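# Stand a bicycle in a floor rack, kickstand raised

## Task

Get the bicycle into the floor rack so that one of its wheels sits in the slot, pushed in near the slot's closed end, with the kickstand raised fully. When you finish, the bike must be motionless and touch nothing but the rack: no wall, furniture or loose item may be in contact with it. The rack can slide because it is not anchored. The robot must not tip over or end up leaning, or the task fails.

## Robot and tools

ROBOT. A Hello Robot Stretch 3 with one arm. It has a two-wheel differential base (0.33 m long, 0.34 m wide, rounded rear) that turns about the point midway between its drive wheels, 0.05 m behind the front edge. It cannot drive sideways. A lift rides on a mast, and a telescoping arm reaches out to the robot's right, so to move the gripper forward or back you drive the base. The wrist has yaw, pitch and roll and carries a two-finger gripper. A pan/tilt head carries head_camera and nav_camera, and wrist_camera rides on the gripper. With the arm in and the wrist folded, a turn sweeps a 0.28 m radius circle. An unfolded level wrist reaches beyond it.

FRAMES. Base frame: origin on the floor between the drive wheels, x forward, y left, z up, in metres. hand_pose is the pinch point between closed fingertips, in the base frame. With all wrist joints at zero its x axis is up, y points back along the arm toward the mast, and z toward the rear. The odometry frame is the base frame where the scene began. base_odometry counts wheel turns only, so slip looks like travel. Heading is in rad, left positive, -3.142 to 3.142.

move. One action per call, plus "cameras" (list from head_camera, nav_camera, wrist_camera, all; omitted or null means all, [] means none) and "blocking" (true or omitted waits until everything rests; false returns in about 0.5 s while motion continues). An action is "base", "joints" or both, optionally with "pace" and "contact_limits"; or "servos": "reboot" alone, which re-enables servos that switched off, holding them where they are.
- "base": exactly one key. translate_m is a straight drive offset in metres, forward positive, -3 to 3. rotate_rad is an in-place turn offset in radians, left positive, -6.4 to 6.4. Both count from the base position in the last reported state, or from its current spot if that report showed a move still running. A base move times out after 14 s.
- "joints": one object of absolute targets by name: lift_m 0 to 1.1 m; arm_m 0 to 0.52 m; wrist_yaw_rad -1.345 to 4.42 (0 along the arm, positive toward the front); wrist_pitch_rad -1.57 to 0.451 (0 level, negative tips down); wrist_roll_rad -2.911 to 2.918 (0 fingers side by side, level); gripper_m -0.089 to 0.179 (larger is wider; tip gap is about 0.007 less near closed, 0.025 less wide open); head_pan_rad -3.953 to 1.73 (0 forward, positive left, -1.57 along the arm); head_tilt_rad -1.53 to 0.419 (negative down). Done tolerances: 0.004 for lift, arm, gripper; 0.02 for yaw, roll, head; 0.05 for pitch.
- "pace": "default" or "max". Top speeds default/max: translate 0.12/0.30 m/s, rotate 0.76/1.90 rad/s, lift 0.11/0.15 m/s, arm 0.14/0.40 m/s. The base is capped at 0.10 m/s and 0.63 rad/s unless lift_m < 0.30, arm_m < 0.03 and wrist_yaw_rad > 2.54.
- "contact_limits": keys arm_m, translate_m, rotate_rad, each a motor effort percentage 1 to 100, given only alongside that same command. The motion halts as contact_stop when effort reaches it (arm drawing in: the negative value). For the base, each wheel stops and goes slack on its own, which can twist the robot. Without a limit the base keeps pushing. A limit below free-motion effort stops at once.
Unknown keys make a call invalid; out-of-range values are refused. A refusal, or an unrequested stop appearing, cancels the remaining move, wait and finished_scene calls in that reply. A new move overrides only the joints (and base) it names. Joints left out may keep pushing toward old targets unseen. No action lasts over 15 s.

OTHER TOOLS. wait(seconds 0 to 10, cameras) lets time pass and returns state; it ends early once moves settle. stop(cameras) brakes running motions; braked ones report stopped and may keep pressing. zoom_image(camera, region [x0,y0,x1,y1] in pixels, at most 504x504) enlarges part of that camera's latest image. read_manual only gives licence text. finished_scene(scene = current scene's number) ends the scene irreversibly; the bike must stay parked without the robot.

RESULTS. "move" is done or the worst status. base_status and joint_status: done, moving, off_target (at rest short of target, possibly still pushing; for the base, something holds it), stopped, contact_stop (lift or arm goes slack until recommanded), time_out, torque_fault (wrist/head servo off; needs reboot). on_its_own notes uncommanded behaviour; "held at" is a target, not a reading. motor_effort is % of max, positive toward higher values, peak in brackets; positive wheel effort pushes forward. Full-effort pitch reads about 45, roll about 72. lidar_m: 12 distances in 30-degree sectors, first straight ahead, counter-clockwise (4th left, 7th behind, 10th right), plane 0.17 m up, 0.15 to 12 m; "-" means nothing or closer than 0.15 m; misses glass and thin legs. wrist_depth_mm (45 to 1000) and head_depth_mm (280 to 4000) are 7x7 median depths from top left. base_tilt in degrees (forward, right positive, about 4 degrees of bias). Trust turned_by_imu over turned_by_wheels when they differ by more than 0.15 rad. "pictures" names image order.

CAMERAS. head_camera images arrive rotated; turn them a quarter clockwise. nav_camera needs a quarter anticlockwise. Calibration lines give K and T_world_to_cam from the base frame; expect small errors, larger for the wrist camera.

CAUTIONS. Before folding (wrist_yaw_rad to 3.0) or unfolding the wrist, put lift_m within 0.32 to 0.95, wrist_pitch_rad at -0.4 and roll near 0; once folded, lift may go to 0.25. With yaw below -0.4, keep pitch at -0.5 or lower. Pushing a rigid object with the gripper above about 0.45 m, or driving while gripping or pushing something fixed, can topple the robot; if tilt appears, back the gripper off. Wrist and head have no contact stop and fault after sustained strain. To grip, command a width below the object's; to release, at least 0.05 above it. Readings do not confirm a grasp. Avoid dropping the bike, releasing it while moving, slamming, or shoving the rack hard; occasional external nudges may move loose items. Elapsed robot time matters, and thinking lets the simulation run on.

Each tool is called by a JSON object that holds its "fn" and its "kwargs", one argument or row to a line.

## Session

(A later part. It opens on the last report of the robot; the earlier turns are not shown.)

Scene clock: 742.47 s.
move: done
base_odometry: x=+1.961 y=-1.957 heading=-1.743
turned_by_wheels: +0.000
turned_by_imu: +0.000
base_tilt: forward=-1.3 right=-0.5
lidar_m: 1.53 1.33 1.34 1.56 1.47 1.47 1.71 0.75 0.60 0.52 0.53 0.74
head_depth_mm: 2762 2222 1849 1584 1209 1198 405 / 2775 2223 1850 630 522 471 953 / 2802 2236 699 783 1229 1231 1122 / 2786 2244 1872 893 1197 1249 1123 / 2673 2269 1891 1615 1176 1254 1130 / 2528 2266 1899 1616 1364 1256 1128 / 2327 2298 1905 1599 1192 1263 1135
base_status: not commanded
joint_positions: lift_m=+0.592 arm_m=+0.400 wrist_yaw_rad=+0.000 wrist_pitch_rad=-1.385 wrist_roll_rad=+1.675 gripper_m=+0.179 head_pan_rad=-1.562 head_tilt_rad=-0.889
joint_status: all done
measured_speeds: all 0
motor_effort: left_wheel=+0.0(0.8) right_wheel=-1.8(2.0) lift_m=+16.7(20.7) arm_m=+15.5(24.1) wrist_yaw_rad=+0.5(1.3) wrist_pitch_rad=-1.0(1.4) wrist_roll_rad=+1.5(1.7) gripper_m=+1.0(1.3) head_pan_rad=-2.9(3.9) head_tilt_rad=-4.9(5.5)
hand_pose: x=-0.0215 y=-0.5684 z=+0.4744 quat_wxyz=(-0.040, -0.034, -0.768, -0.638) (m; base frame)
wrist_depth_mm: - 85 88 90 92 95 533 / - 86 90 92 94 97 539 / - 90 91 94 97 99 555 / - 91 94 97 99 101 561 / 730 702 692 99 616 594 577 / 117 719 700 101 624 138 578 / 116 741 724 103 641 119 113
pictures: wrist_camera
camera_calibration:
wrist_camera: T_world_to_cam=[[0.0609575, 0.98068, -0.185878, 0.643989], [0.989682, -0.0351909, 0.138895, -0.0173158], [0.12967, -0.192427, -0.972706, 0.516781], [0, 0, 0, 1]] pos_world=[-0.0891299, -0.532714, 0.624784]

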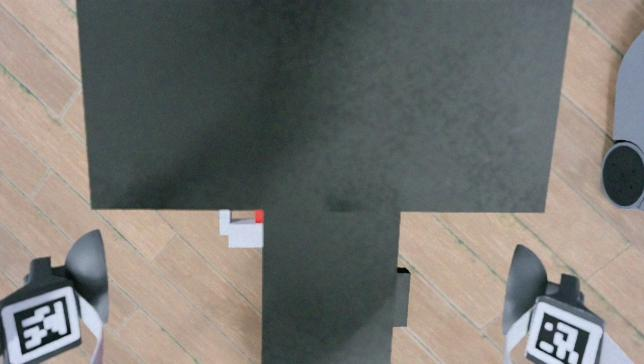

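{"fn": "move", "kwargs": {
  "joints": {"gripper_m": -0.03},
  "cameras": ["head_camera", "wrist_camera"]
}}

{"fn": "zoom_image", "kwargs": {
  "camera": "head_camera",
  "region": [380, 120, 680, 320]
}}

Scene clock: 747.67 s.
move: done
base_odometry: x=+1.961 y=-1.957 heading=-1.743
turned_by_wheels: +0.000
turned_by_imu: +0.000
base_tilt: forward=-1.3 right=-0.4
lidar_m: 1.53 1.33 1.33 1.56 1.47 1.47 1.72 0.76 0.60 0.52 0.53 0.73
head_depth_mm: 2775 2204 1855 1587 1205 1201 404 / 2790 2237 1863 629 523 472 952 / 2804 2235 696 782 1227 1231 1127 / 2798 2246 1878 895 1336 1251 1128 / 2644 2266 1884 1616 1176 1253 1129 / 2521 2297 1885 1617 1368 1258 1132 / 2340 2282 1914 1598 1194 1262 1136
base_status: not commanded
joint_positions: lift_m=+0.592 arm_m=+0.400 wrist_yaw_rad=+0.001 wrist_pitch_rad=-1.406 wrist_roll_rad=+1.675 gripper_m=-0.028 head_pan_rad=-1.562 head_tilt_rad=-0.889
joint_status: all done
measured_speeds: all 0
motor_effort: left_wheel=+0.4(1.1) right_wheel=-1.9(2.0) lift_m=+21.4(21.4) arm_m=+11.3(13.6) wrist_yaw_rad=-0.7(1.5) wrist_pitch_rad=+2.9(4.0) wrist_roll_rad=+1.1(1.8) gripper_m=-34.3(98.4) head_pan_rad=-2.9(4.1) head_tilt_rad=-4.9(5.6)
hand_pose: x=-0.0215 y=-0.5629 z=+0.4739 quat_wxyz=(-0.039, -0.034, -0.762, -0.646) (m; base frame)
wrist_depth_mm: 84 85 88 91 94 97 539 / - 86 91 93 96 99 547 / - 90 91 95 99 102 562 / - 91 94 98 101 104 542 / 711 692 - 100 617 599 581 / 738 718 123 103 127 614 591 / 767 116 103 105 124 622 612
pictures: head_camera (sideways), wrist_camera
camera_calibration:
head_camera: T_world_to_cam=[[0.0396205, 0.780222, -0.624246, 0.838162], [0.998776, -0.0124033, 0.0478892, -0.0658008], [0.0296215, -0.625379, -0.779759, 0.975926], [0, 0, 0, 1]] pos_world=[0.00360347, -0.0444451, 1.28736]
wrist_camera: T_world_to_cam=[[0.0599032, 0.984511, -0.164769, 0.630626], [0.989723, -0.0371081, 0.138098, -0.0177757], [0.129845, -0.171348, -0.976617, 0.531112], [0, 0, 0, 1]] pos_world=[-0.0891457, -0.530513, 0.625055]

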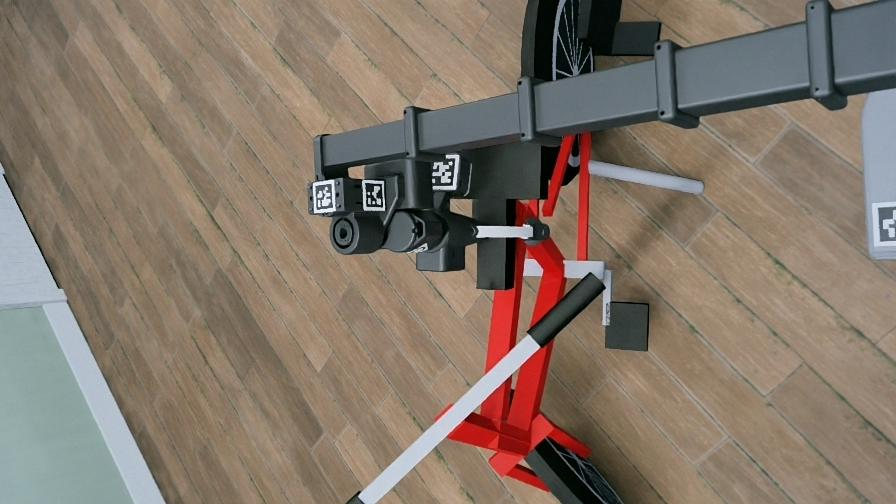

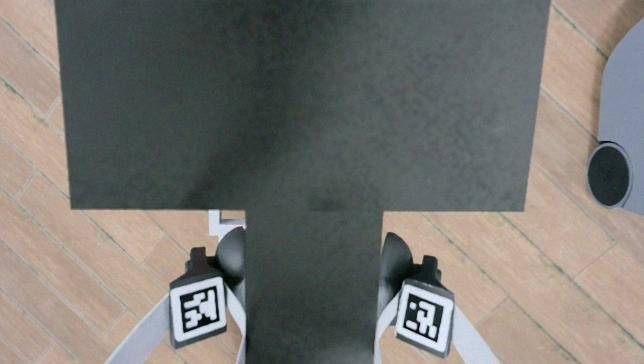

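Scaled by 1.680 from the camera's 896x504 image, which has a finer 1280x720 frame.

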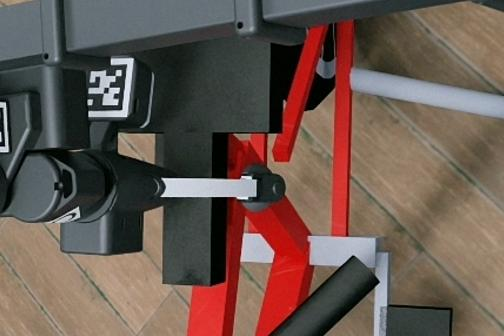

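{"fn": "move", "kwargs": {
  "joints": {"lift_m": 0.61},
  "cameras": ["head_camera", "wrist_camera"]
}}

Scene clock: 750.63 s.
move: done
base_odometry: x=+1.961 y=-1.957 heading=-1.743
turned_by_wheels: +0.000
turned_by_imu: +0.000
base_tilt: forward=-1.3 right=-0.5
lidar_m: 1.53 1.34 1.34 1.56 1.47 1.47 1.71 0.76 0.60 0.52 0.53 0.74
head_depth_mm: 2747 2219 1846 1587 1196 450 389 / 2784 2212 1849 590 503 461 954 / 2806 2242 676 771 1232 1224 1123 / 2776 2244 1883 892 1332 1250 1123 / 2656 2280 1884 1613 1179 1249 1127 / 2514 2287 1897 1627 1372 1256 1134 / 2322 2289 1916 1600 1195 1262 1135
base_status: not commanded
joint_positions: lift_m=+0.610 arm_m=+0.400 wrist_yaw_rad=+0.001 wrist_pitch_rad=-1.414 wrist_roll_rad=+1.675 gripper_m=-0.023 head_pan_rad=-1.562 head_tilt_rad=-0.889
joint_status: all done
measured_speeds: all 0
on_its_own: gripper_m is held at -0.023, not at your -0.030, by its stall guard, which is not easing now
motor_effort: left_wheel=+1.4(2.0) right_wheel=-2.4(2.5) lift_m=+26.5(46.8) arm_m=+8.9(10.4) wrist_yaw_rad=-0.8(2.0) wrist_pitch_rad=+4.2(5.1) wrist_roll_rad=+1.7(1.7) gripper_m=-20.5(21.1) head_pan_rad=-3.9(3.9) head_tilt_rad=-4.9(5.6)
hand_pose: x=-0.0215 y=-0.5609 z=+0.4919 quat_wxyz=(-0.039, -0.034, -0.759, -0.649) (m; base frame)
wrist_depth_mm: 681 102 105 108 112 117 562 / 699 104 108 111 114 119 534 / 705 106 109 113 118 590 530 / 717 110 112 116 120 607 535 / 738 719 690 119 646 615 598 / 752 736 124 122 144 632 618 / 773 112 123 124 122 650 629
pictures: head_camera (sideways), wrist_camera
camera_calibration:
head_camera: T_world_to_cam=[[0.0396265, 0.780362, -0.624071, 0.837933], [0.998776, -0.0124234, 0.0478844, -0.0657946], [0.0296141, -0.625204, -0.779899, 0.976109], [0, 0, 0, 1]] pos_world=[0.00360303, -0.0444418, 1.28735]
wrist_camera: T_world_to_cam=[[0.0597748, 0.985782, -0.15704, 0.628507], [0.989729, -0.0380626, 0.137796, -0.0205661], [0.129859, -0.163664, -0.977932, 0.553944], [0, 0, 0, 1]] pos_world=[-0.0891489, -0.529693, 0.643255]

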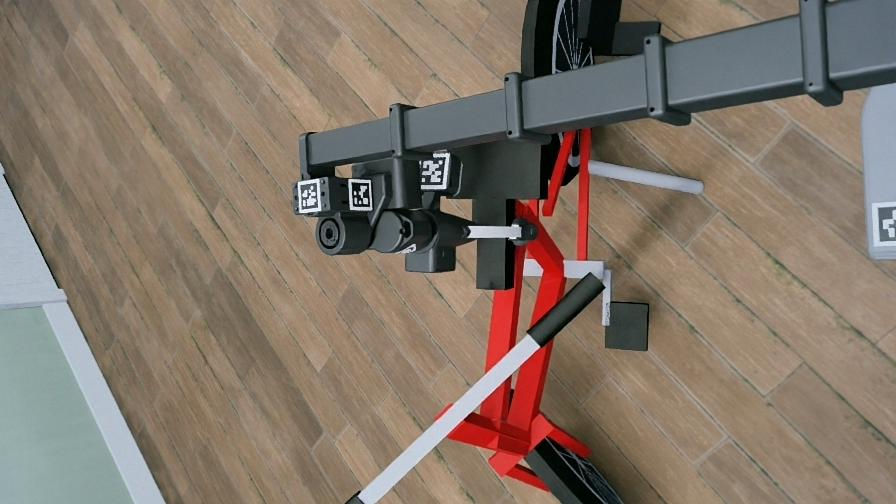

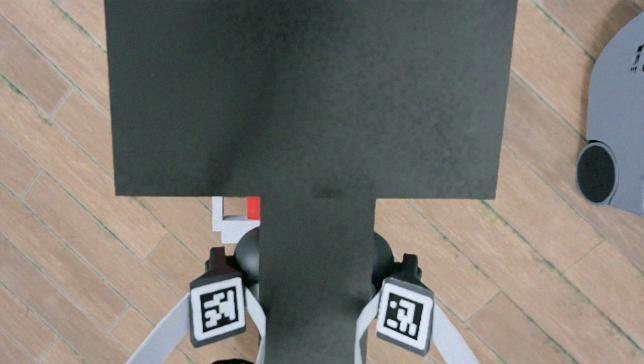

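{"fn": "move", "kwargs": {
  "joints": {"gripper_m": 0.179, "head_pan_rad": -2.0, "head_tilt_rad": -0.9},
  "cameras": []
}}

{"fn": "move", "kwargs": {
  "joints": {"lift_m": 0.631},
  "cameras": ["head_camera", "wrist_camera"]
}}

Scene clock: 772.87 s.
move: done
base_odometry: x=+1.961 y=-1.957 heading=-1.743
turned_by_wheels: +0.000
turned_by_imu: +0.000
base_tilt: forward=-1.3 right=-0.4
lidar_m: 1.53 1.33 1.34 1.56 1.47 1.47 1.72 0.76 0.60 0.52 0.53 0.73
head_depth_mm: 2765 2213 1854 1587 1388 1233 1110 / 2765 2226 1859 1591 1356 1244 391 / 2780 2242 1865 1602 1340 438 955 / 2812 2259 1876 1601 507 1214 1126 / 2863 2269 1884 597 1191 1236 1130 / 2863 2280 1887 724 987 1258 1133 / 2880 2286 1914 727 933 1218 1136
base_status: not commanded
joint_positions: lift_m=+0.610 arm_m=+0.400 wrist_yaw_rad=+0.001 wrist_pitch_rad=-1.392 wrist_roll_rad=+1.675 gripper_m=+0.179 head_pan_rad=-1.992 head_tilt_rad=-0.889
joint_status: all done
measured_speeds: all 0
motor_effort: left_wheel=+1.5(2.1) right_wheel=-2.4(2.5) lift_m=+35.6(36.7) arm_m=+4.6(6.8) wrist_yaw_rad=-0.3(2.2) wrist_pitch_rad=+0.5(4.8) wrist_roll_rad=+1.3(1.8) gripper_m=+0.8(83.7) head_pan_rad=-3.0(8.0) head_tilt_rad=-5.0(5.7)
hand_pose: x=-0.0215 y=-0.5665 z=+0.4922 quat_wxyz=(-0.039, -0.033, -0.766, -0.641) (m; base frame)
wrist_depth_mm: 692 102 104 106 109 113 553 / 701 104 106 109 112 116 563 / 716 106 108 112 115 119 573 / 741 110 111 115 118 596 560 / 739 718 705 117 634 606 595 / 117 744 722 120 641 138 610 / 116 760 741 123 667 119 113
pictures: none
No camera images: "cameras" was empty.

Scene clock: 773.80 s.
move: done
base_odometry: x=+1.961 y=-1.957 heading=-1.743
turned_by_wheels: +0.000
turned_by_imu: +0.000
base_tilt: forward=-1.4 right=-0.4
lidar_m: 1.53 1.33 1.33 1.56 1.47 1.47 1.71 0.76 0.60 0.52 0.53 0.74
head_depth_mm: 2760 2223 1845 1587 1387 1239 1115 / 2776 2247 1852 1598 1365 1243 374 / 2766 2237 1862 1608 1330 423 955 / 2787 2257 1881 1614 483 1227 1125 / 2811 2251 1885 572 1192 1236 1128 / 2848 2286 682 732 964 1256 1133 / 2885 2293 1868 710 934 1227 1137
base_status: not commanded
joint_positions: lift_m=+0.631 arm_m=+0.400 wrist_yaw_rad=+0.001 wrist_pitch_rad=-1.392 wrist_roll_rad=+1.675 gripper_m=+0.179 head_pan_rad=-1.992 head_tilt_rad=-0.889
joint_status: all done
measured_speeds: all 0
motor_effort: left_wheel=+1.4(2.1) right_wheel=-2.4(2.5) lift_m=+35.2(40.2) arm_m=+3.9(4.6) wrist_yaw_rad=-1.6(2.2) wrist_pitch_rad=+0.3(0.5) wrist_roll_rad=+1.2(1.6) gripper_m=+0.1(1.4) head_pan_rad=-3.2(4.0) head_tilt_rad=-4.8(5.3)
hand_pose: x=-0.0215 y=-0.5666 z=+0.5132 quat_wxyz=(-0.039, -0.033, -0.766, -0.640) (m; base frame)
wrist_depth_mm: 711 686 123 126 130 134 572 / 729 703 125 129 133 588 556 / 738 724 128 132 136 599 557 / 757 734 132 135 139 621 563 / 787 745 728 139 657 637 611 / 117 759 738 142 670 138 617 / 116 795 760 146 687 119 113
pictures: head_camera (sideways), wrist_camera
camera_calibration:
head_camera: T_world_to_cam=[[0.361049, 0.69295, -0.624071, 0.835972], [0.902847, -0.427287, 0.0478844, -0.0652094], [-0.233476, -0.580729, -0.779899, 0.977714], [0, 0, 0, 1]] pos_world=[-0.0146802, -0.0393635, 1.28735]
wrist_camera: T_world_to_cam=[[0.0598205, 0.982016, -0.179068, 0.646699], [0.989723, -0.0350074, 0.13865, -0.0224417], [0.129888, -0.185522, -0.974018, 0.559487], [0, 0, 0, 1]] pos_world=[-0.0891452, -0.532057, 0.663866]

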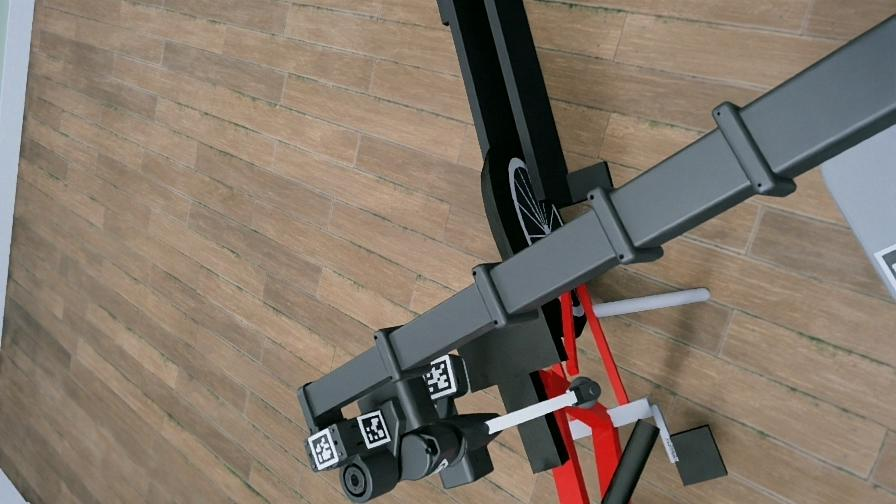

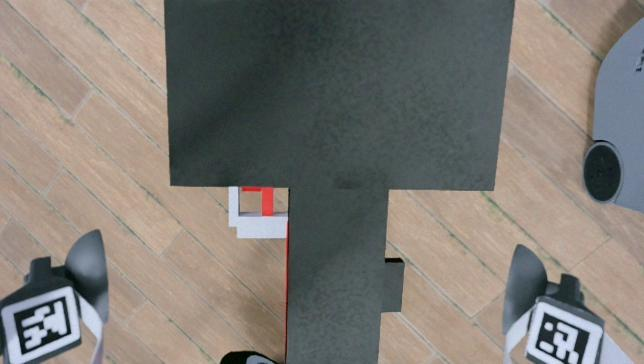

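{"fn": "move", "kwargs": {
  "joints": {"lift_m": 0.627, "arm_m": 0.391},
  "cameras": []
}}

{"fn": "move", "kwargs": {
  "joints": {"gripper_m": -0.05},
  "cameras": []
}}

{"fn": "move", "kwargs": {
  "joints": {"arm_m": 0.43, "wrist_pitch_rad": -1.44},
  "cameras": ["head_camera", "wrist_camera"]
}}

Scene clock: 778.03 s.
move: done
base_odometry: x=+1.961 y=-1.957 heading=-1.743
turned_by_wheels: +0.000
turned_by_imu: +0.000
base_tilt: forward=-1.3 right=-0.4
lidar_m: 1.53 1.33 1.34 1.56 1.47 1.47 1.72 0.75 0.60 0.52 0.53 0.73
head_depth_mm: 2769 2213 1855 1592 1384 1236 1116 / 2785 2225 1857 1597 1360 1240 376 / 2800 2230 1866 1599 1331 428 957 / 2812 2241 1876 1608 487 1216 1128 / 2849 2287 1889 576 1194 1235 1125 / 2870 2286 1809 719 987 1262 1133 / 2905 2287 1910 715 935 1221 1136
base_status: not commanded
joint_positions: lift_m=+0.627 arm_m=+0.391 wrist_yaw_rad=+0.001 wrist_pitch_rad=-1.391 wrist_roll_rad=+1.675 gripper_m=+0.179 head_pan_rad=-1.992 head_tilt_rad=-0.889
joint_status: all done
measured_speeds: all 0
motor_effort: left_wheel=+1.2(1.9) right_wheel=-2.4(2.5) lift_m=+16.8(34.8) arm_m=-15.3(20.7) wrist_yaw_rad=-0.9(2.6) wrist_pitch_rad=+0.3(0.5) wrist_roll_rad=+1.3(1.8) gripper_m=+0.2(1.0) head_pan_rad=-3.3(4.1) head_tilt_rad=-4.9(5.3)
hand_pose: x=-0.0215 y=-0.5577 z=+0.5092 quat_wxyz=(-0.039, -0.033, -0.766, -0.640) (m; base frame)
wrist_depth_mm: 710 119 122 124 128 582 563 / 723 121 124 127 131 598 545 / 739 124 127 130 134 598 547 / 759 726 130 133 138 616 546 / 773 742 711 137 661 636 608 / 117 751 744 140 665 138 618 / 116 778 754 143 681 119 113
pictures: none
No camera images: "cameras" was empty.

Scene clock: 780.87 s.
move: done
base_odometry: x=+1.961 y=-1.957 heading=-1.743
turned_by_wheels: +0.000
turned_by_imu: +0.000
base_tilt: forward=-1.3 right=-0.4
lidar_m: 1.53 1.34 1.33 1.56 1.47 1.47 1.72 0.76 0.60 0.52 0.53 0.74
head_depth_mm: 2718 2208 1854 1587 1386 1238 1117 / 2779 2224 1865 1598 1359 1245 376 / 2809 2237 1857 1599 1325 428 956 / 2808 2260 1873 1605 487 1212 1125 / 2828 2264 1887 578 1185 1234 1129 / 2853 2284 1799 730 1096 1257 1133 / 2874 2297 1905 714 935 1223 1136
base_status: not commanded
joint_positions: lift_m=+0.627 arm_m=+0.391 wrist_yaw_rad=+0.001 wrist_pitch_rad=-1.391 wrist_roll_rad=+1.675 gripper_m=-0.049 head_pan_rad=-1.992 head_tilt_rad=-0.889
joint_status: all done
measured_speeds: all 0
motor_effort: left_wheel=+1.5(2.2) right_wheel=-2.5(2.7) lift_m=+28.7(28.7) arm_m=-7.9(16.2) wrist_yaw_rad=-2.0(2.6) wrist_pitch_rad=+0.4(0.8) wrist_roll_rad=+1.7(1.8) gripper_m=-27.7(97.9) head_pan_rad=-3.9(4.3) head_tilt_rad=-4.6(5.6)
hand_pose: x=-0.0215 y=-0.5577 z=+0.5092 quat_wxyz=(-0.039, -0.033, -0.766, -0.640) (m; base frame)
wrist_depth_mm: 699 118 121 124 127 576 569 / 715 121 123 126 130 587 533 / 739 123 126 129 134 608 543 / 768 721 129 132 137 616 539 / 769 743 722 136 657 638 608 / 804 764 126 139 666 645 630 / 817 773 124 141 123 665 640
pictures: none
No camera images: "cameras" was empty.

Scene clock: 782.20 s.
move: off_target
base_odometry: x=+1.961 y=-1.957 heading=-1.743
turned_by_wheels: +0.000
turned_by_imu: +0.000
base_tilt: forward=-1.3 right=-0.5
lidar_m: 1.53 1.33 1.33 1.56 1.47 1.47 1.71 0.76 0.61 0.52 0.53 0.74
head_depth_mm: 2743 2219 1856 1594 1394 1238 1115 / 2759 2237 1847 1594 1365 1247 376 / 2775 2229 1868 1603 1333 428 956 / 2814 2240 1872 1602 488 1236 1121 / 2837 2278 1896 577 1197 1235 1127 / 2847 2279 689 763 1106 1255 1131 / 2910 2305 667 735 925 1221 1138
base_status: not commanded
joint_positions: lift_m=+0.627 arm_m=+0.430 wrist_yaw_rad=+0.001 wrist_pitch_rad=-1.506 wrist_roll_rad=+1.675 gripper_m=-0.046 head_pan_rad=-1.992 head_tilt_rad=-0.889
joint_status: wrist_pitch_rad off_target (ended at -1.506, target -1.440); the others done
measured_speeds: all 0
motor_effort: left_wheel=-2.0(2.0) right_wheel=+5.5(5.6) lift_m=+28.4(35.9) arm_m=+20.4(26.4) wrist_yaw_rad=-1.6(2.1) wrist_pitch_rad=+12.2(13.9) wrist_roll_rad=+1.4(1.8) gripper_m=-19.4(27.8) head_pan_rad=-3.7(4.1) head_tilt_rad=-4.4(5.5)
hand_pose: x=-0.0215 y=-0.5672 z=+0.5085 quat_wxyz=(-0.037, -0.035, -0.728, -0.683) (m; base frame)
wrist_depth_mm: 643 113 117 123 131 607 559 / 652 115 120 126 133 627 488 / 666 118 122 129 137 634 491 / 678 679 125 131 141 651 497 / 691 690 678 135 671 672 668 / 711 714 125 138 142 673 674 / 726 718 121 141 122 690 682
pictures: head_camera (sideways), wrist_camera
camera_calibration:
head_camera: T_world_to_cam=[[0.36108, 0.692934, -0.624071, 0.835972], [0.902828, -0.427327, 0.0478844, -0.0652093], [-0.233502, -0.580719, -0.779899, 0.977714], [0, 0, 0, 1]] pos_world=[-0.0146819, -0.0393626, 1.28735]
wrist_camera: T_world_to_cam=[[0.059813, 0.996036, -0.0658443, 0.596806], [0.989744, -0.0506044, 0.133586, -0.0280343], [0.129724, -0.0731592, -0.988848, 0.626036], [0, 0, 0, 1]] pos_world=[-0.0891618, -0.550058, 0.662095]

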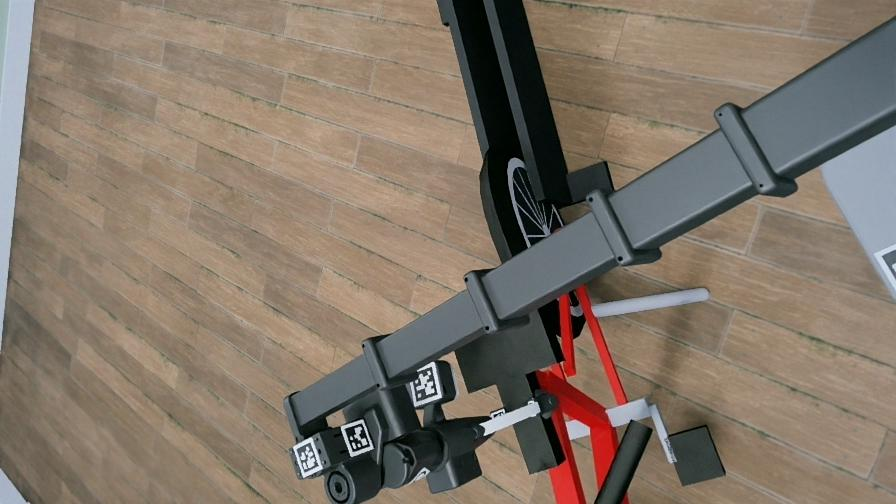

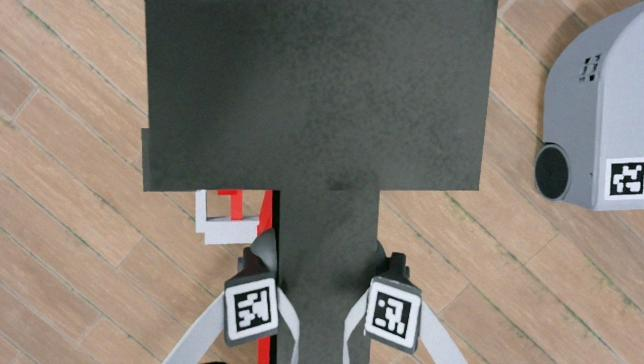

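{"fn": "move", "kwargs": {
  "joints": {"arm_m": 0.46, "wrist_pitch_rad": -1.33},
  "cameras": ["head_camera", "wrist_camera"]
}}

Scene clock: 786.73 s.
move: off_target
base_odometry: x=+1.961 y=-1.957 heading=-1.743
turned_by_wheels: +0.000
turned_by_imu: -0.029
base_tilt: forward=-1.5 right=-0.8
lidar_m: 1.56 1.34 1.33 1.54 1.47 1.46 1.68 2.86 0.65 0.53 0.54 2.29
head_depth_mm: 2770 2218 1851 1471 1395 1242 1113 / 2763 2219 1859 1598 1373 1246 376 / 2803 2253 1867 1601 1328 427 956 / 2840 2256 1894 1613 487 1230 1124 / 2863 2299 1904 575 1218 1242 1133 / 2896 2304 689 901 1237 1263 1134 / 2906 2312 684 763 1094 1225 1141
base_status: not commanded
joint_positions: lift_m=+0.627 arm_m=+0.460 wrist_yaw_rad=+0.001 wrist_pitch_rad=-1.453 wrist_roll_rad=+1.677 gripper_m=-0.046 head_pan_rad=-1.992 head_tilt_rad=-0.889
joint_status: wrist_pitch_rad off_target (ended at -1.453, target -1.330); the others done
measured_speeds: all 0
on_its_own: wrist_pitch_rad is at rest, and its effort (+22.6) is outside its rest range (-8 to +12)
motor_effort: left_wheel=-1.2(4.0) right_wheel=+2.9(6.8) lift_m=+13.9(15.0) arm_m=+20.4(26.8) wrist_yaw_rad=-0.9(2.6) wrist_pitch_rad=+22.6(31.2) wrist_roll_rad=+0.9(1.6) gripper_m=-21.4(21.8) head_pan_rad=-3.0(3.9) head_tilt_rad=-4.6(5.3)
hand_pose: x=-0.0215 y=-0.6110 z=+0.5084 quat_wxyz=(-0.039, -0.035, -0.746, -0.663) (m; base frame)
wrist_depth_mm: 671 118 119 121 124 128 592 / 689 120 121 124 127 605 576 / 713 122 124 127 130 615 584 / 721 712 127 130 133 639 616 / 740 724 703 134 668 649 635 / 755 747 125 136 149 670 657 / 780 764 122 140 125 680 665
pictures: head_camera (sideways), wrist_camera
camera_calibration:
head_camera: T_world_to_cam=[[0.36112, 0.692912, -0.624071, 0.835973], [0.902803, -0.427381, 0.0478844, -0.0652092], [-0.233536, -0.580705, -0.779899, 0.977713], [0, 0, 0, 1]] pos_world=[-0.0146843, -0.0393614, 1.28735]
wrist_camera: T_world_to_cam=[[0.0617821, 0.990977, -0.118945, 0.66434], [0.989616, -0.0453251, 0.136403, -0.0284654], [0.129781, -0.126137, -0.983487, 0.587641], [0, 0, 0, 1]] pos_world=[-0.0891391, -0.585512, 0.66084]

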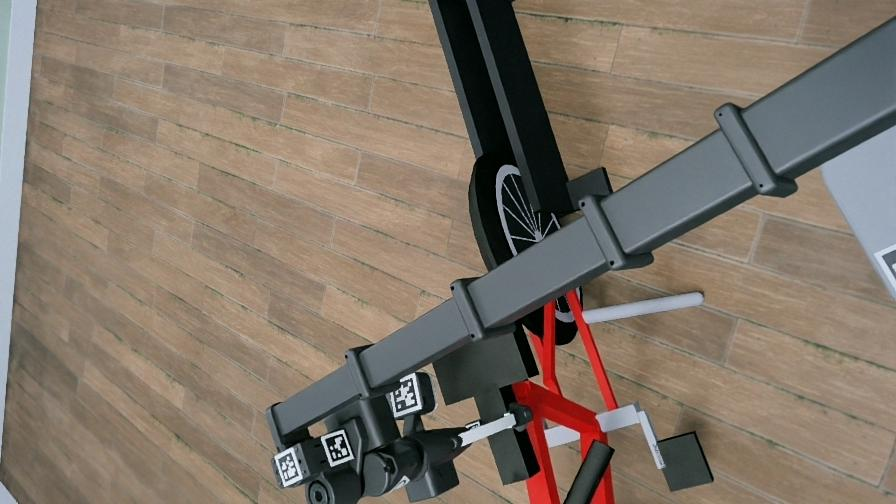

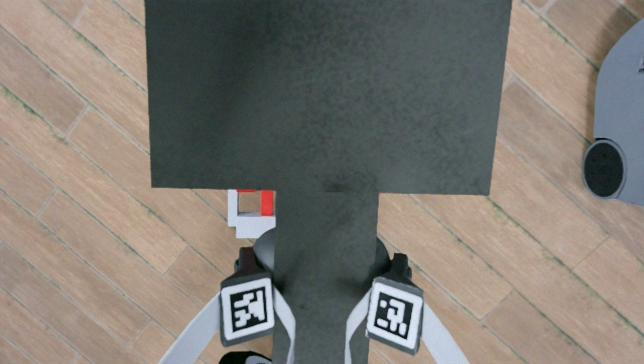

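{"fn": "move", "kwargs": {
  "joints": {"arm_m": 0.485, "wrist_pitch_rad": -1.40, "lift_m": 0.637},
  "cameras": ["head_camera", "wrist_camera"]
}}

Scene clock: 792.33 s.
move: off_target
base_odometry: x=+1.961 y=-1.957 heading=-1.743
turned_by_wheels: +0.000
turned_by_imu: -0.002
base_tilt: forward=-1.3 right=-0.5
lidar_m: 1.56 1.34 1.34 1.53 1.46 1.46 1.68 2.85 0.66 0.53 0.54 2.28
head_depth_mm: 2739 2208 1845 1442 1390 1239 1098 / 2777 2236 1854 1595 1374 1243 372 / 2792 2257 1873 1605 1339 417 956 / 2813 2245 1877 1617 476 1231 1124 / 2849 2267 1890 551 1221 1239 1129 / 2876 2268 670 918 1183 1257 1134 / 2880 2310 691 814 1153 1223 1136
base_status: not commanded
joint_positions: lift_m=+0.637 arm_m=+0.485 wrist_yaw_rad=+0.001 wrist_pitch_rad=-1.481 wrist_roll_rad=+1.677 gripper_m=-0.046 head_pan_rad=-1.993 head_tilt_rad=-0.890
joint_status: wrist_pitch_rad off_target (ended at -1.481, target -1.400); the others done
measured_speeds: translate_m=+0.000 rotate_rad=+0.000 lift_m=-0.001 arm_m=+0.000 wrist_yaw_rad=+0.000 wrist_pitch_rad=+0.000 wrist_roll_rad=+0.000 head_pan_rad=+0.000 head_tilt_rad=+0.000
on_its_own: wrist_pitch_rad is at rest, and its effort (+14.9) is outside its rest range (-8 to +12)
motor_effort: left_wheel=-6.3(9.4) right_wheel=+10.2(13.3) lift_m=+13.4(37.1) arm_m=+20.6(26.5) wrist_yaw_rad=-2.0(2.3) wrist_pitch_rad=+14.9(23.5) wrist_roll_rad=+0.8(0.9) gripper_m=-20.7(21.8) head_pan_rad=-2.5(3.7) head_tilt_rad=-4.2(5.2)
hand_pose: x=-0.0215 y=-0.6286 z=+0.5184 quat_wxyz=(-0.039, -0.036, -0.737, -0.674) (m; base frame)
wrist_depth_mm: 661 120 122 123 126 607 614 / 675 122 124 126 129 622 577 / 697 124 126 129 132 640 579 / 703 699 129 132 135 651 590 / 725 709 693 135 676 658 664 / 730 721 125 138 144 680 668 / 746 738 123 141 122 690 685
pictures: head_camera (sideways), wrist_camera
camera_calibration:
head_camera: T_world_to_cam=[[0.362103, 0.692583, -0.623867, 0.835701], [0.902232, -0.428585, 0.0478789, -0.0651985], [-0.23422, -0.58021, -0.780062, 0.97793], [0, 0, 0, 1]] pos_world=[-0.0147347, -0.0393304, 1.28733]
wrist_camera: T_world_to_cam=[[0.0619686, 0.993977, -0.090386, 0.670049], [0.989612, -0.0494202, 0.135003, -0.0324716], [0.129723, -0.097813, -0.986714, 0.614785], [0, 0, 0, 1]] pos_world=[-0.0891392, -0.607484, 0.671563]

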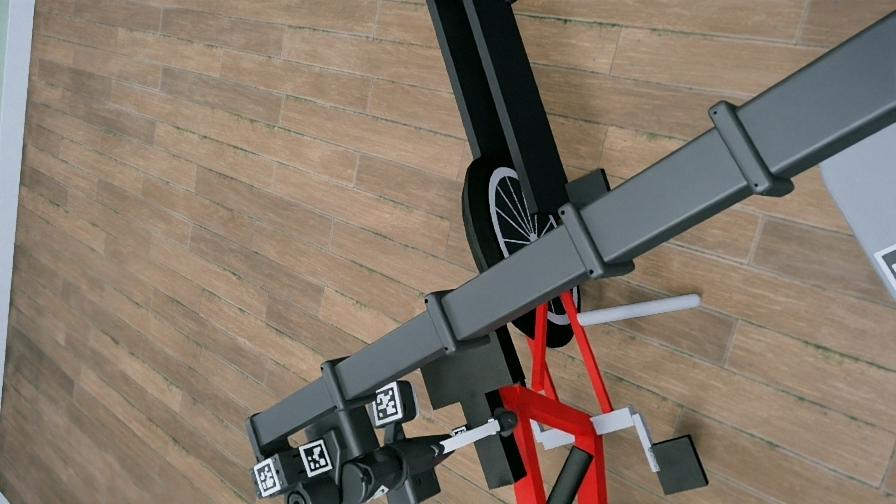

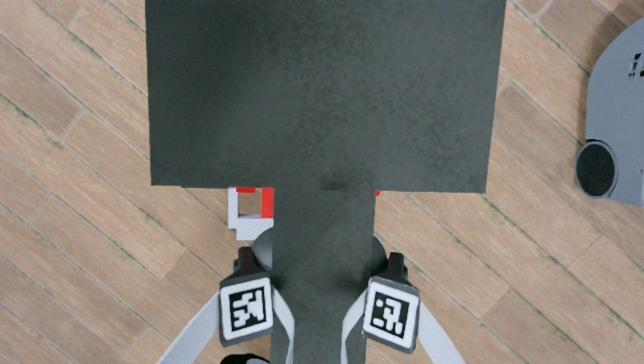

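{"fn": "move", "kwargs": {
  "joints": {"lift_m": 0.645},
  "cameras": []
}}

{"fn": "move", "kwargs": {
  "base": {"translate_m": -0.05},
  "cameras": ["head_camera", "wrist_camera"]
}}

Scene clock: 796.60 s.
move: done
base_odometry: x=+1.961 y=-1.957 heading=-1.743
turned_by_wheels: +0.000
turned_by_imu: +0.000
base_tilt: forward=-1.3 right=-0.4
lidar_m: 1.56 1.34 1.34 1.54 1.47 1.46 1.68 2.84 0.66 0.54 0.55 2.29
head_depth_mm: 2746 2204 1832 1441 1385 1239 1100 / 2775 2234 1850 1592 1376 1244 366 / 2800 2238 1851 1596 1330 410 955 / 2803 2260 1876 1613 467 1234 1126 / 2842 2269 1884 537 1294 1249 1127 / 2851 2283 662 917 1344 1255 1135 / 2873 2284 688 867 1157 1222 1139
base_status: not commanded
joint_positions: lift_m=+0.645 arm_m=+0.485 wrist_yaw_rad=+0.001 wrist_pitch_rad=-1.444 wrist_roll_rad=+1.677 gripper_m=-0.046 head_pan_rad=-1.993 head_tilt_rad=-0.890
joint_status: all done
measured_speeds: all 0
motor_effort: left_wheel=-3.6(6.4) right_wheel=+5.3(10.3) lift_m=+37.5(46.8) arm_m=+12.1(15.2) wrist_yaw_rad=-1.6(2.6) wrist_pitch_rad=+8.0(15.2) wrist_roll_rad=+0.6(0.9) gripper_m=-20.8(21.6) head_pan_rad=-2.6(3.7) head_tilt_rad=-4.6(5.4)
hand_pose: x=-0.0215 y=-0.6382 z=+0.5265 quat_wxyz=(-0.039, -0.035, -0.749, -0.660) (m; base frame)
wrist_depth_mm: 682 127 126 128 128 604 594 / 704 693 129 131 132 626 616 / 722 707 132 133 134 629 621 / 730 720 135 136 138 640 638 / 757 721 719 140 679 671 644 / 784 747 126 142 499 676 658 / 782 769 121 146 123 692 678
pictures: none
No camera images: "cameras" was empty.

Scene clock: 798.17 s.
move: done
base_odometry: x=+1.970 y=-1.908 heading=-1.742
turned_by_wheels: +0.001
turned_by_imu: +0.002
base_tilt: forward=-1.3 right=-0.4
lidar_m: 1.61 1.37 1.37 1.57 1.43 1.43 1.64 2.79 0.66 0.56 0.57 2.32
head_depth_mm: 2765 2214 1852 1460 1389 1241 1098 / 2785 2227 1856 1601 1370 1241 365 / 2782 2228 1869 1606 1329 410 956 / 2815 2260 1883 1598 468 1234 1122 / 2816 2273 1881 536 1247 1232 1129 / 2858 2283 660 923 1341 1257 1135 / 2898 2289 686 904 1350 1227 1134
base_status: done
joint_positions: lift_m=+0.645 arm_m=+0.485 wrist_yaw_rad=-0.002 wrist_pitch_rad=-1.412 wrist_roll_rad=+1.689 gripper_m=-0.046 head_pan_rad=-1.993 head_tilt_rad=-0.890
joint_status: not commanded
measured_speeds: all 0
on_its_own: right_wheel is at rest, and its effort (-23.1) is outside its rest range (-21 to +21)
motor_effort: left_wheel=+13.0(14.3) right_wheel=-23.1(27.3) lift_m=+25.4(37.6) arm_m=+9.1(13.1) wrist_yaw_rad=+1.5(2.6) wrist_pitch_rad=+2.4(8.2) wrist_roll_rad=-3.2(3.3) gripper_m=-20.8(21.8) head_pan_rad=-2.3(3.5) head_tilt_rad=-4.3(5.3)
hand_pose: x=-0.0215 y=-0.6463 z=+0.5268 quat_wxyz=(-0.045, -0.039, -0.759, -0.648) (m; base frame)
wrist_depth_mm: 701 684 126 127 127 129 588 / 721 712 129 130 130 602 598 / 746 713 133 133 133 612 608 / 755 735 136 136 137 633 624 / 777 760 737 140 680 655 637 / 805 771 126 143 516 672 647 / 820 792 123 147 123 684 664
pictures: head_camera (sideways), wrist_camera
camera_calibration:
head_camera: T_world_to_cam=[[0.362103, 0.692583, -0.623867, 0.835701], [0.902232, -0.428586, 0.0478789, -0.0651985], [-0.234221, -0.58021, -0.780062, 0.97793], [0, 0, 0, 1]] pos_world=[-0.0147348, -0.0393304, 1.28733]
wrist_camera: T_world_to_cam=[[0.0764396, 0.984385, -0.158568, 0.718484], [0.988672, -0.0542284, 0.139954, -0.0401934], [0.129169, -0.167469, -0.977379, 0.571393], [0, 0, 0, 1]] pos_world=[-0.088989, -0.613754, 0.678021]

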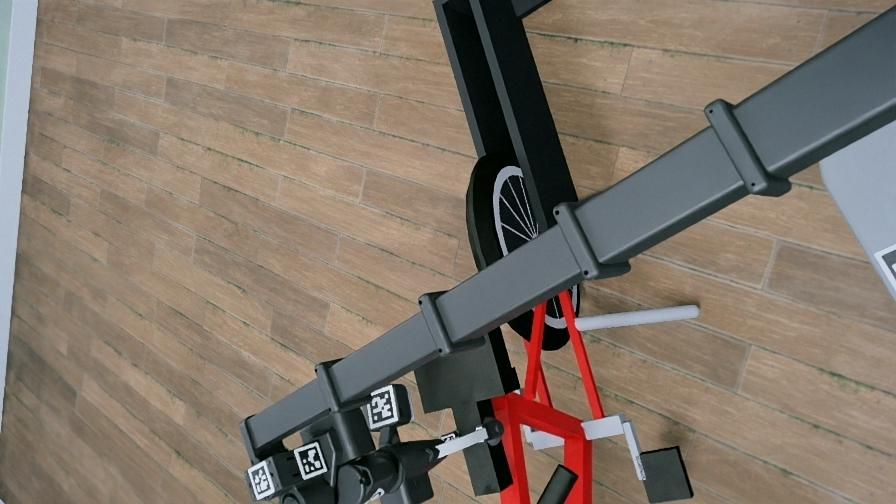

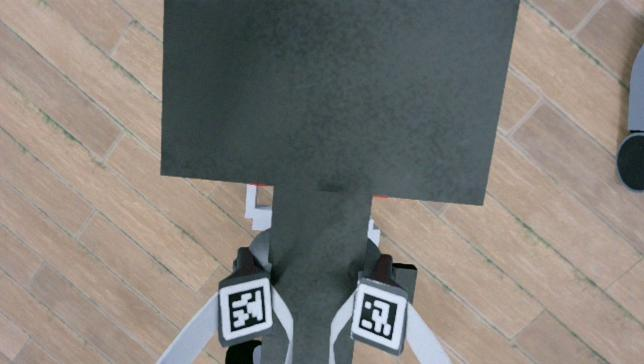

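{"fn": "move", "kwargs": {
  "base": {"translate_m": -0.06},
  "cameras": ["head_camera", "nav_camera", "wrist_camera"]
}}

Scene clock: 804.33 s.
move: done
base_odometry: x=+1.980 y=-1.849 heading=-1.741
turned_by_wheels: +0.002
turned_by_imu: +0.002
base_tilt: forward=-1.3 right=-0.4
lidar_m: 1.65 1.41 1.41 1.62 1.39 1.38 1.60 2.71 0.66 0.59 0.60 2.36
head_depth_mm: 2757 2225 1855 1592 1371 1241 1100 / 2787 2225 1855 1593 1354 1243 365 / 2812 2229 1868 1598 1310 410 956 / 2823 2262 1880 1608 466 1228 1124 / 2814 2264 1891 533 1225 1235 1129 / 2854 2279 660 925 1379 1257 1129 / 2846 2298 687 910 1351 1237 1133
base_status: done
joint_positions: lift_m=+0.645 arm_m=+0.485 wrist_yaw_rad=-0.002 wrist_pitch_rad=-1.370 wrist_roll_rad=+1.693 gripper_m=-0.046 head_pan_rad=-1.993 head_tilt_rad=-0.890
joint_status: not commanded
measured_speeds: all 0
on_its_own: left_wheel is at rest, and its effort (+22.9) is outside its rest range (-21 to +21); right_wheel is at rest, and its effort (-41.1) is outside its rest range (-21 to +21)
motor_effort: left_wheel=+22.9(23.8) right_wheel=-41.1(43.0) lift_m=+29.4(29.7) arm_m=-2.8(3.8) wrist_yaw_rad=+1.1(2.5) wrist_pitch_rad=-5.5(5.7) wrist_roll_rad=-4.6(4.7) gripper_m=-20.5(21.9) head_pan_rad=-3.1(3.3) head_tilt_rad=-4.3(5.3)
hand_pose: x=-0.0216 y=-0.6571 z=+0.5277 quat_wxyz=(-0.048, -0.040, -0.773, -0.632) (m; base frame)
wrist_depth_mm: 732 700 127 126 125 124 573 / 750 727 131 130 129 129 583 / 767 752 135 134 132 603 591 / 784 760 138 137 136 625 604 / 821 782 740 141 673 640 626 / 855 809 125 145 679 661 641 / 876 828 124 149 697 677 650
pictures: head_camera (sideways), nav_camera (sideways), wrist_camera
camera_calibration:
head_camera: T_world_to_cam=[[0.362103, 0.692583, -0.623867, 0.835701], [0.902232, -0.428586, 0.0478789, -0.0651985], [-0.234221, -0.58021, -0.780062, 0.97793], [0, 0, 0, 1]] pos_world=[-0.0147348, -0.0393304, 1.28733]
nav_camera: T_world_to_cam=[[-0.315987, -0.713151, 0.625754, -0.768547], [-0.926128, 0.375059, -0.0402244, 0.110563], [-0.206009, -0.592239, -0.778982, 0.971041], [0, 0, 0, 1]] pos_world=[0.0595878, -0.0144686, 1.24179]
wrist_camera: T_world_to_cam=[[0.0808795, 0.976481, -0.199857, 0.745966], [0.988335, -0.0526099, 0.14292, -0.0413965], [0.129044, -0.209085, -0.969346, 0.538877], [0, 0, 0, 1]] pos_world=[-0.0889584, -0.617929, 0.677361]

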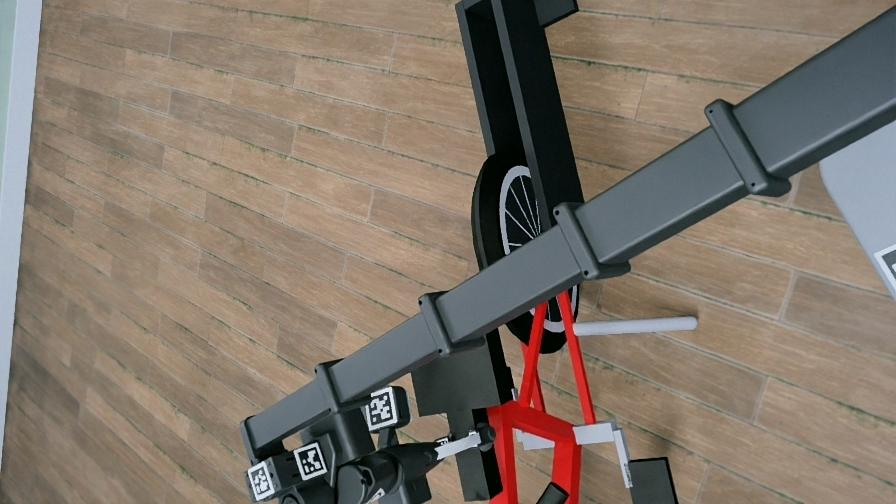

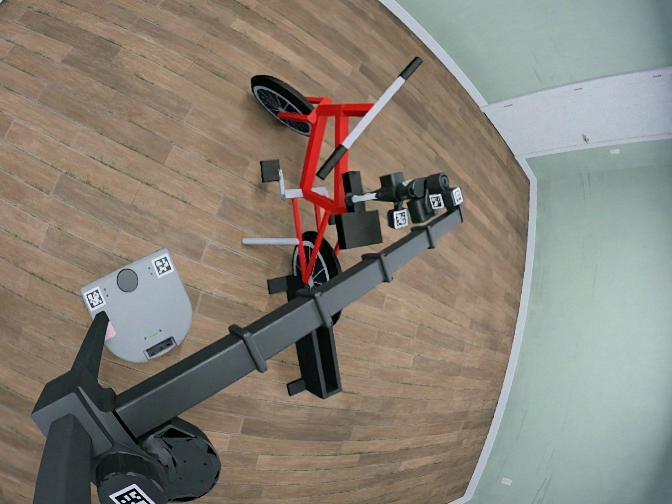

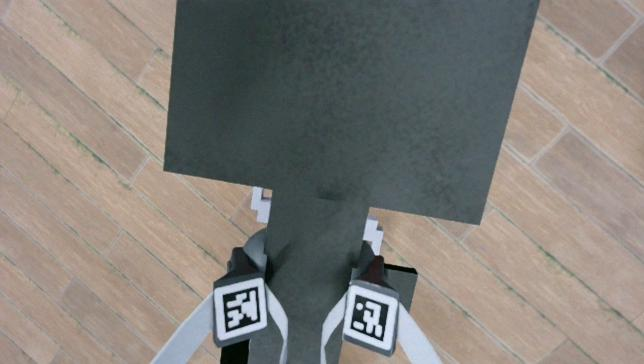

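{"fn": "move", "kwargs": {
  "base": {"translate_m": -0.07},
  "cameras": ["head_camera", "nav_camera", "wrist_camera"]
}}

Scene clock: 809.37 s.
move: done
base_odometry: x=+1.991 y=-1.780 heading=-1.739
turned_by_wheels: +0.002
turned_by_imu: +0.002
base_tilt: forward=-1.3 right=-0.4
lidar_m: 1.70 1.46 1.46 1.56 1.34 1.34 1.54 2.62 0.66 0.61 0.63 2.41
head_depth_mm: 2748 2202 1842 1587 1347 1238 1098 / 2777 2224 1851 1595 1344 1240 365 / 2806 2232 1859 1606 1277 410 955 / 2804 2239 1869 1608 466 1234 1127 / 2829 2280 1895 534 1239 1238 1129 / 2858 2279 658 928 1368 1258 1131 / 2881 2297 689 924 1348 1260 1135
base_status: done
joint_positions: lift_m=+0.645 arm_m=+0.485 wrist_yaw_rad=+0.003 wrist_pitch_rad=-1.332 wrist_roll_rad=+1.693 gripper_m=-0.046 head_pan_rad=-1.993 head_tilt_rad=-0.890
joint_status: not commanded
measured_speeds: all 0
on_its_own: left_wheel is at rest, and its effort (+26.7) is outside its rest range (-21 to +21); right_wheel is at rest, and its effort (-44.2) is outside its rest range (-21 to +21); wrist_pitch_rad is at rest, and its effort (-12.4) is outside its rest range (-8 to +12)
motor_effort: left_wheel=+26.7(28.8) right_wheel=-44.2(56.4) lift_m=+26.6(38.4) arm_m=-16.8(16.8) wrist_yaw_rad=-2.6(4.3) wrist_pitch_rad=-12.4(12.8) wrist_roll_rad=-4.5(4.9) gripper_m=-20.3(21.7) head_pan_rad=-2.7(3.3) head_tilt_rad=-4.7(5.0)
hand_pose: x=-0.0214 y=-0.6669 z=+0.5290 quat_wxyz=(-0.047, -0.037, -0.785, -0.617) (m; base frame)
wrist_depth_mm: 782 736 130 127 124 122 556 / 787 760 133 131 128 127 574 / 808 775 138 135 132 131 578 / 838 784 142 138 136 612 590 / 864 802 757 143 140 630 610 / 888 831 126 146 683 656 625 / 912 858 127 127 697 670 633
pictures: head_camera (sideways), nav_camera (sideways), wrist_camera
camera_calibration:
head_camera: T_world_to_cam=[[0.362103, 0.692583, -0.623867, 0.835701], [0.902232, -0.428585, 0.0478789, -0.0651985], [-0.23422, -0.58021, -0.780062, 0.97793], [0, 0, 0, 1]] pos_world=[-0.0147347, -0.0393304, 1.28733]
nav_camera: T_world_to_cam=[[-0.315986, -0.713151, 0.625755, -0.768547], [-0.926128, 0.375058, -0.0402244, 0.110563], [-0.206008, -0.592239, -0.778982, 0.971041], [0, 0, 0, 1]] pos_world=[0.0595878, -0.0144686, 1.24179]
wrist_camera: T_world_to_cam=[[0.076274, 0.968516, -0.236979, 0.769955], [0.98855, -0.04242, 0.144807, -0.0364526], [0.130195, -0.245311, -0.960662, 0.509317], [0, 0, 0, 1]] pos_world=[-0.0890029, -0.622319, 0.677023]

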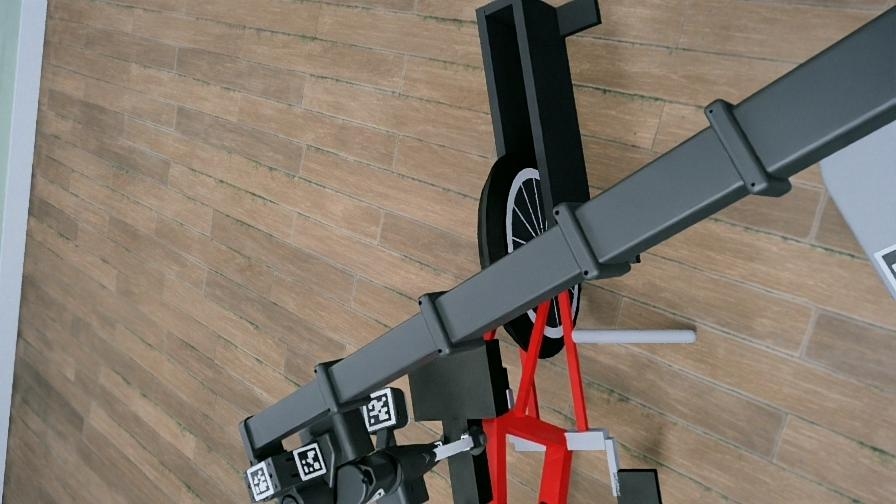

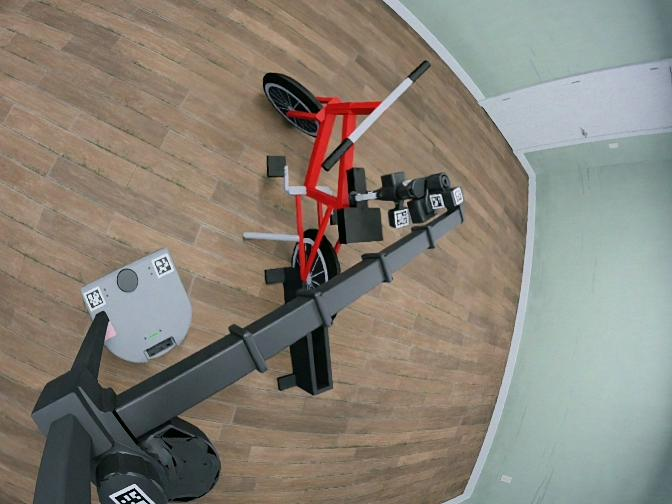

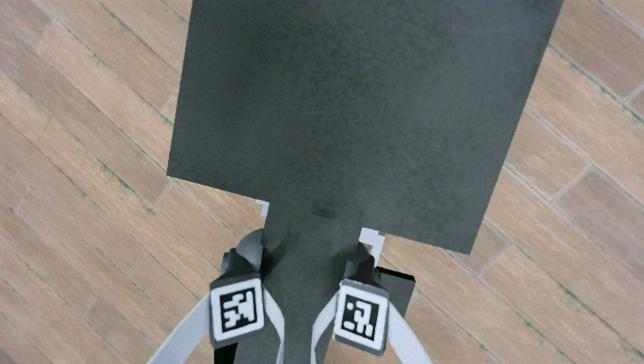

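{"fn": "move", "kwargs": {
  "base": {"translate_m": -0.08},
  "joints": {"wrist_pitch_rad": -1.34},
  "cameras": ["head_camera", "nav_camera", "wrist_camera"]
}}

Scene clock: 824.27 s.
move: off_target
base_odometry: x=+2.005 y=-1.701 heading=-1.737
turned_by_wheels: +0.001
turned_by_imu: +0.002
base_tilt: forward=-1.3 right=-0.4
lidar_m: 1.76 1.52 1.52 1.49 1.28 1.28 1.48 2.51 0.65 0.61 0.66 2.47
head_depth_mm: 2720 2203 1840 1582 1322 1238 1098 / 2770 2232 1859 1588 1324 1240 366 / 2769 2236 1862 1601 1244 410 958 / 2801 2256 1884 1606 467 1229 1127 / 2837 2256 1874 534 1256 1234 1127 / 2844 2267 660 936 1367 1262 1131 / 2870 2297 689 938 1347 1265 1138
base_status: done
joint_positions: lift_m=+0.645 arm_m=+0.485 wrist_yaw_rad=+0.004 wrist_pitch_rad=-1.285 wrist_roll_rad=+1.704 gripper_m=-0.046 head_pan_rad=-1.993 head_tilt_rad=-0.890
joint_status: wrist_pitch_rad off_target (ended at -1.285, target -1.340)
measured_speeds: all 0
on_its_own: right_wheel is at rest, and its effort (-35.4) is outside its rest range (-21 to +21); wrist_pitch_rad is at rest, and its effort (-10.1) is outside its rest range (-8 to +12)
motor_effort: left_wheel=+20.2(25.4) right_wheel=-35.4(50.7) lift_m=+24.8(24.8) arm_m=+9.8(18.7) wrist_yaw_rad=-4.0(4.6) wrist_pitch_rad=-10.1(11.8) wrist_roll_rad=-8.3(8.4) gripper_m=-20.2(21.3) head_pan_rad=-2.7(3.3) head_tilt_rad=-4.8(5.5)
hand_pose: x=-0.0213 y=-0.6786 z=+0.5309 quat_wxyz=(-0.052, -0.039, -0.799, -0.598) (m; base frame)
wrist_depth_mm: 815 750 130 126 122 119 541 / 831 774 134 130 126 122 558 / 861 804 140 134 130 126 567 / 882 824 144 138 134 132 584 / 905 850 785 144 138 622 590 / 942 869 125 147 676 649 611 / 993 894 124 154 687 667 615
pictures: head_camera (sideways), nav_camera (sideways), wrist_camera
camera_calibration:
head_camera: T_world_to_cam=[[0.362103, 0.692583, -0.623867, 0.835701], [0.902232, -0.428586, 0.0478789, -0.0651985], [-0.234221, -0.58021, -0.780062, 0.97793], [0, 0, 0, 1]] pos_world=[-0.0147348, -0.0393304, 1.28733]
nav_camera: T_world_to_cam=[[-0.315987, -0.713151, 0.625754, -0.768547], [-0.926128, 0.375059, -0.0402244, 0.110563], [-0.206009, -0.592239, -0.778982, 0.971041], [0, 0, 0, 1]] pos_world=[0.0595878, -0.0144686, 1.24179]
wrist_camera: T_world_to_cam=[[0.0864101, 0.955636, -0.281592, 0.796965], [0.987685, -0.0451686, 0.149796, -0.0418425], [0.130431, -0.291068, -0.94777, 0.470392], [0, 0, 0, 1]] pos_world=[-0.0888925, -0.626582, 0.67651]

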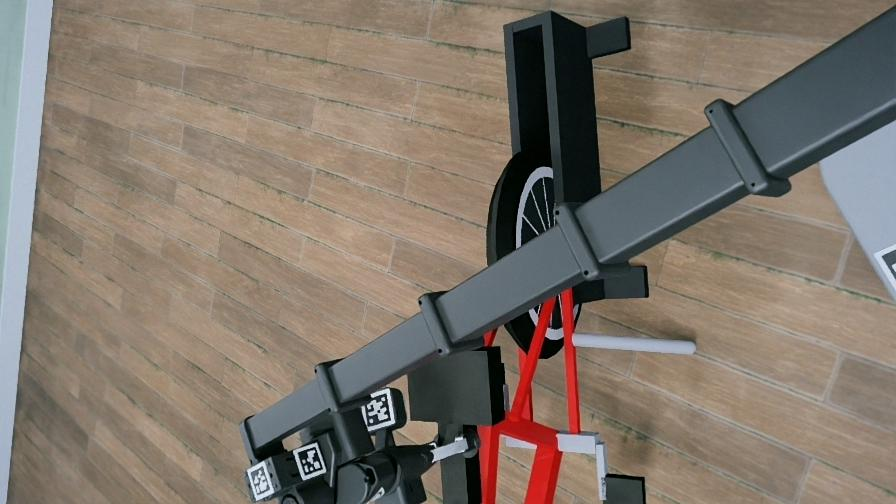

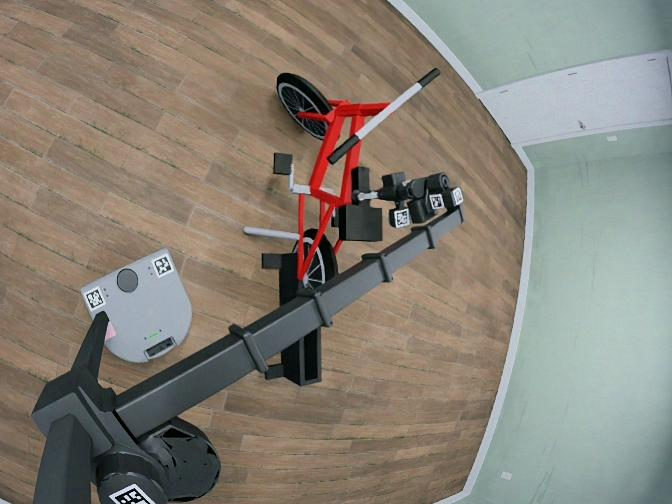

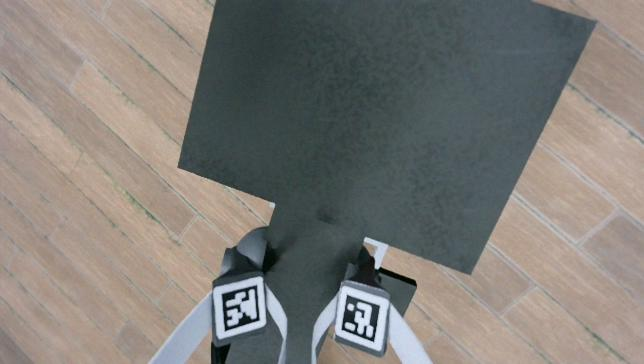

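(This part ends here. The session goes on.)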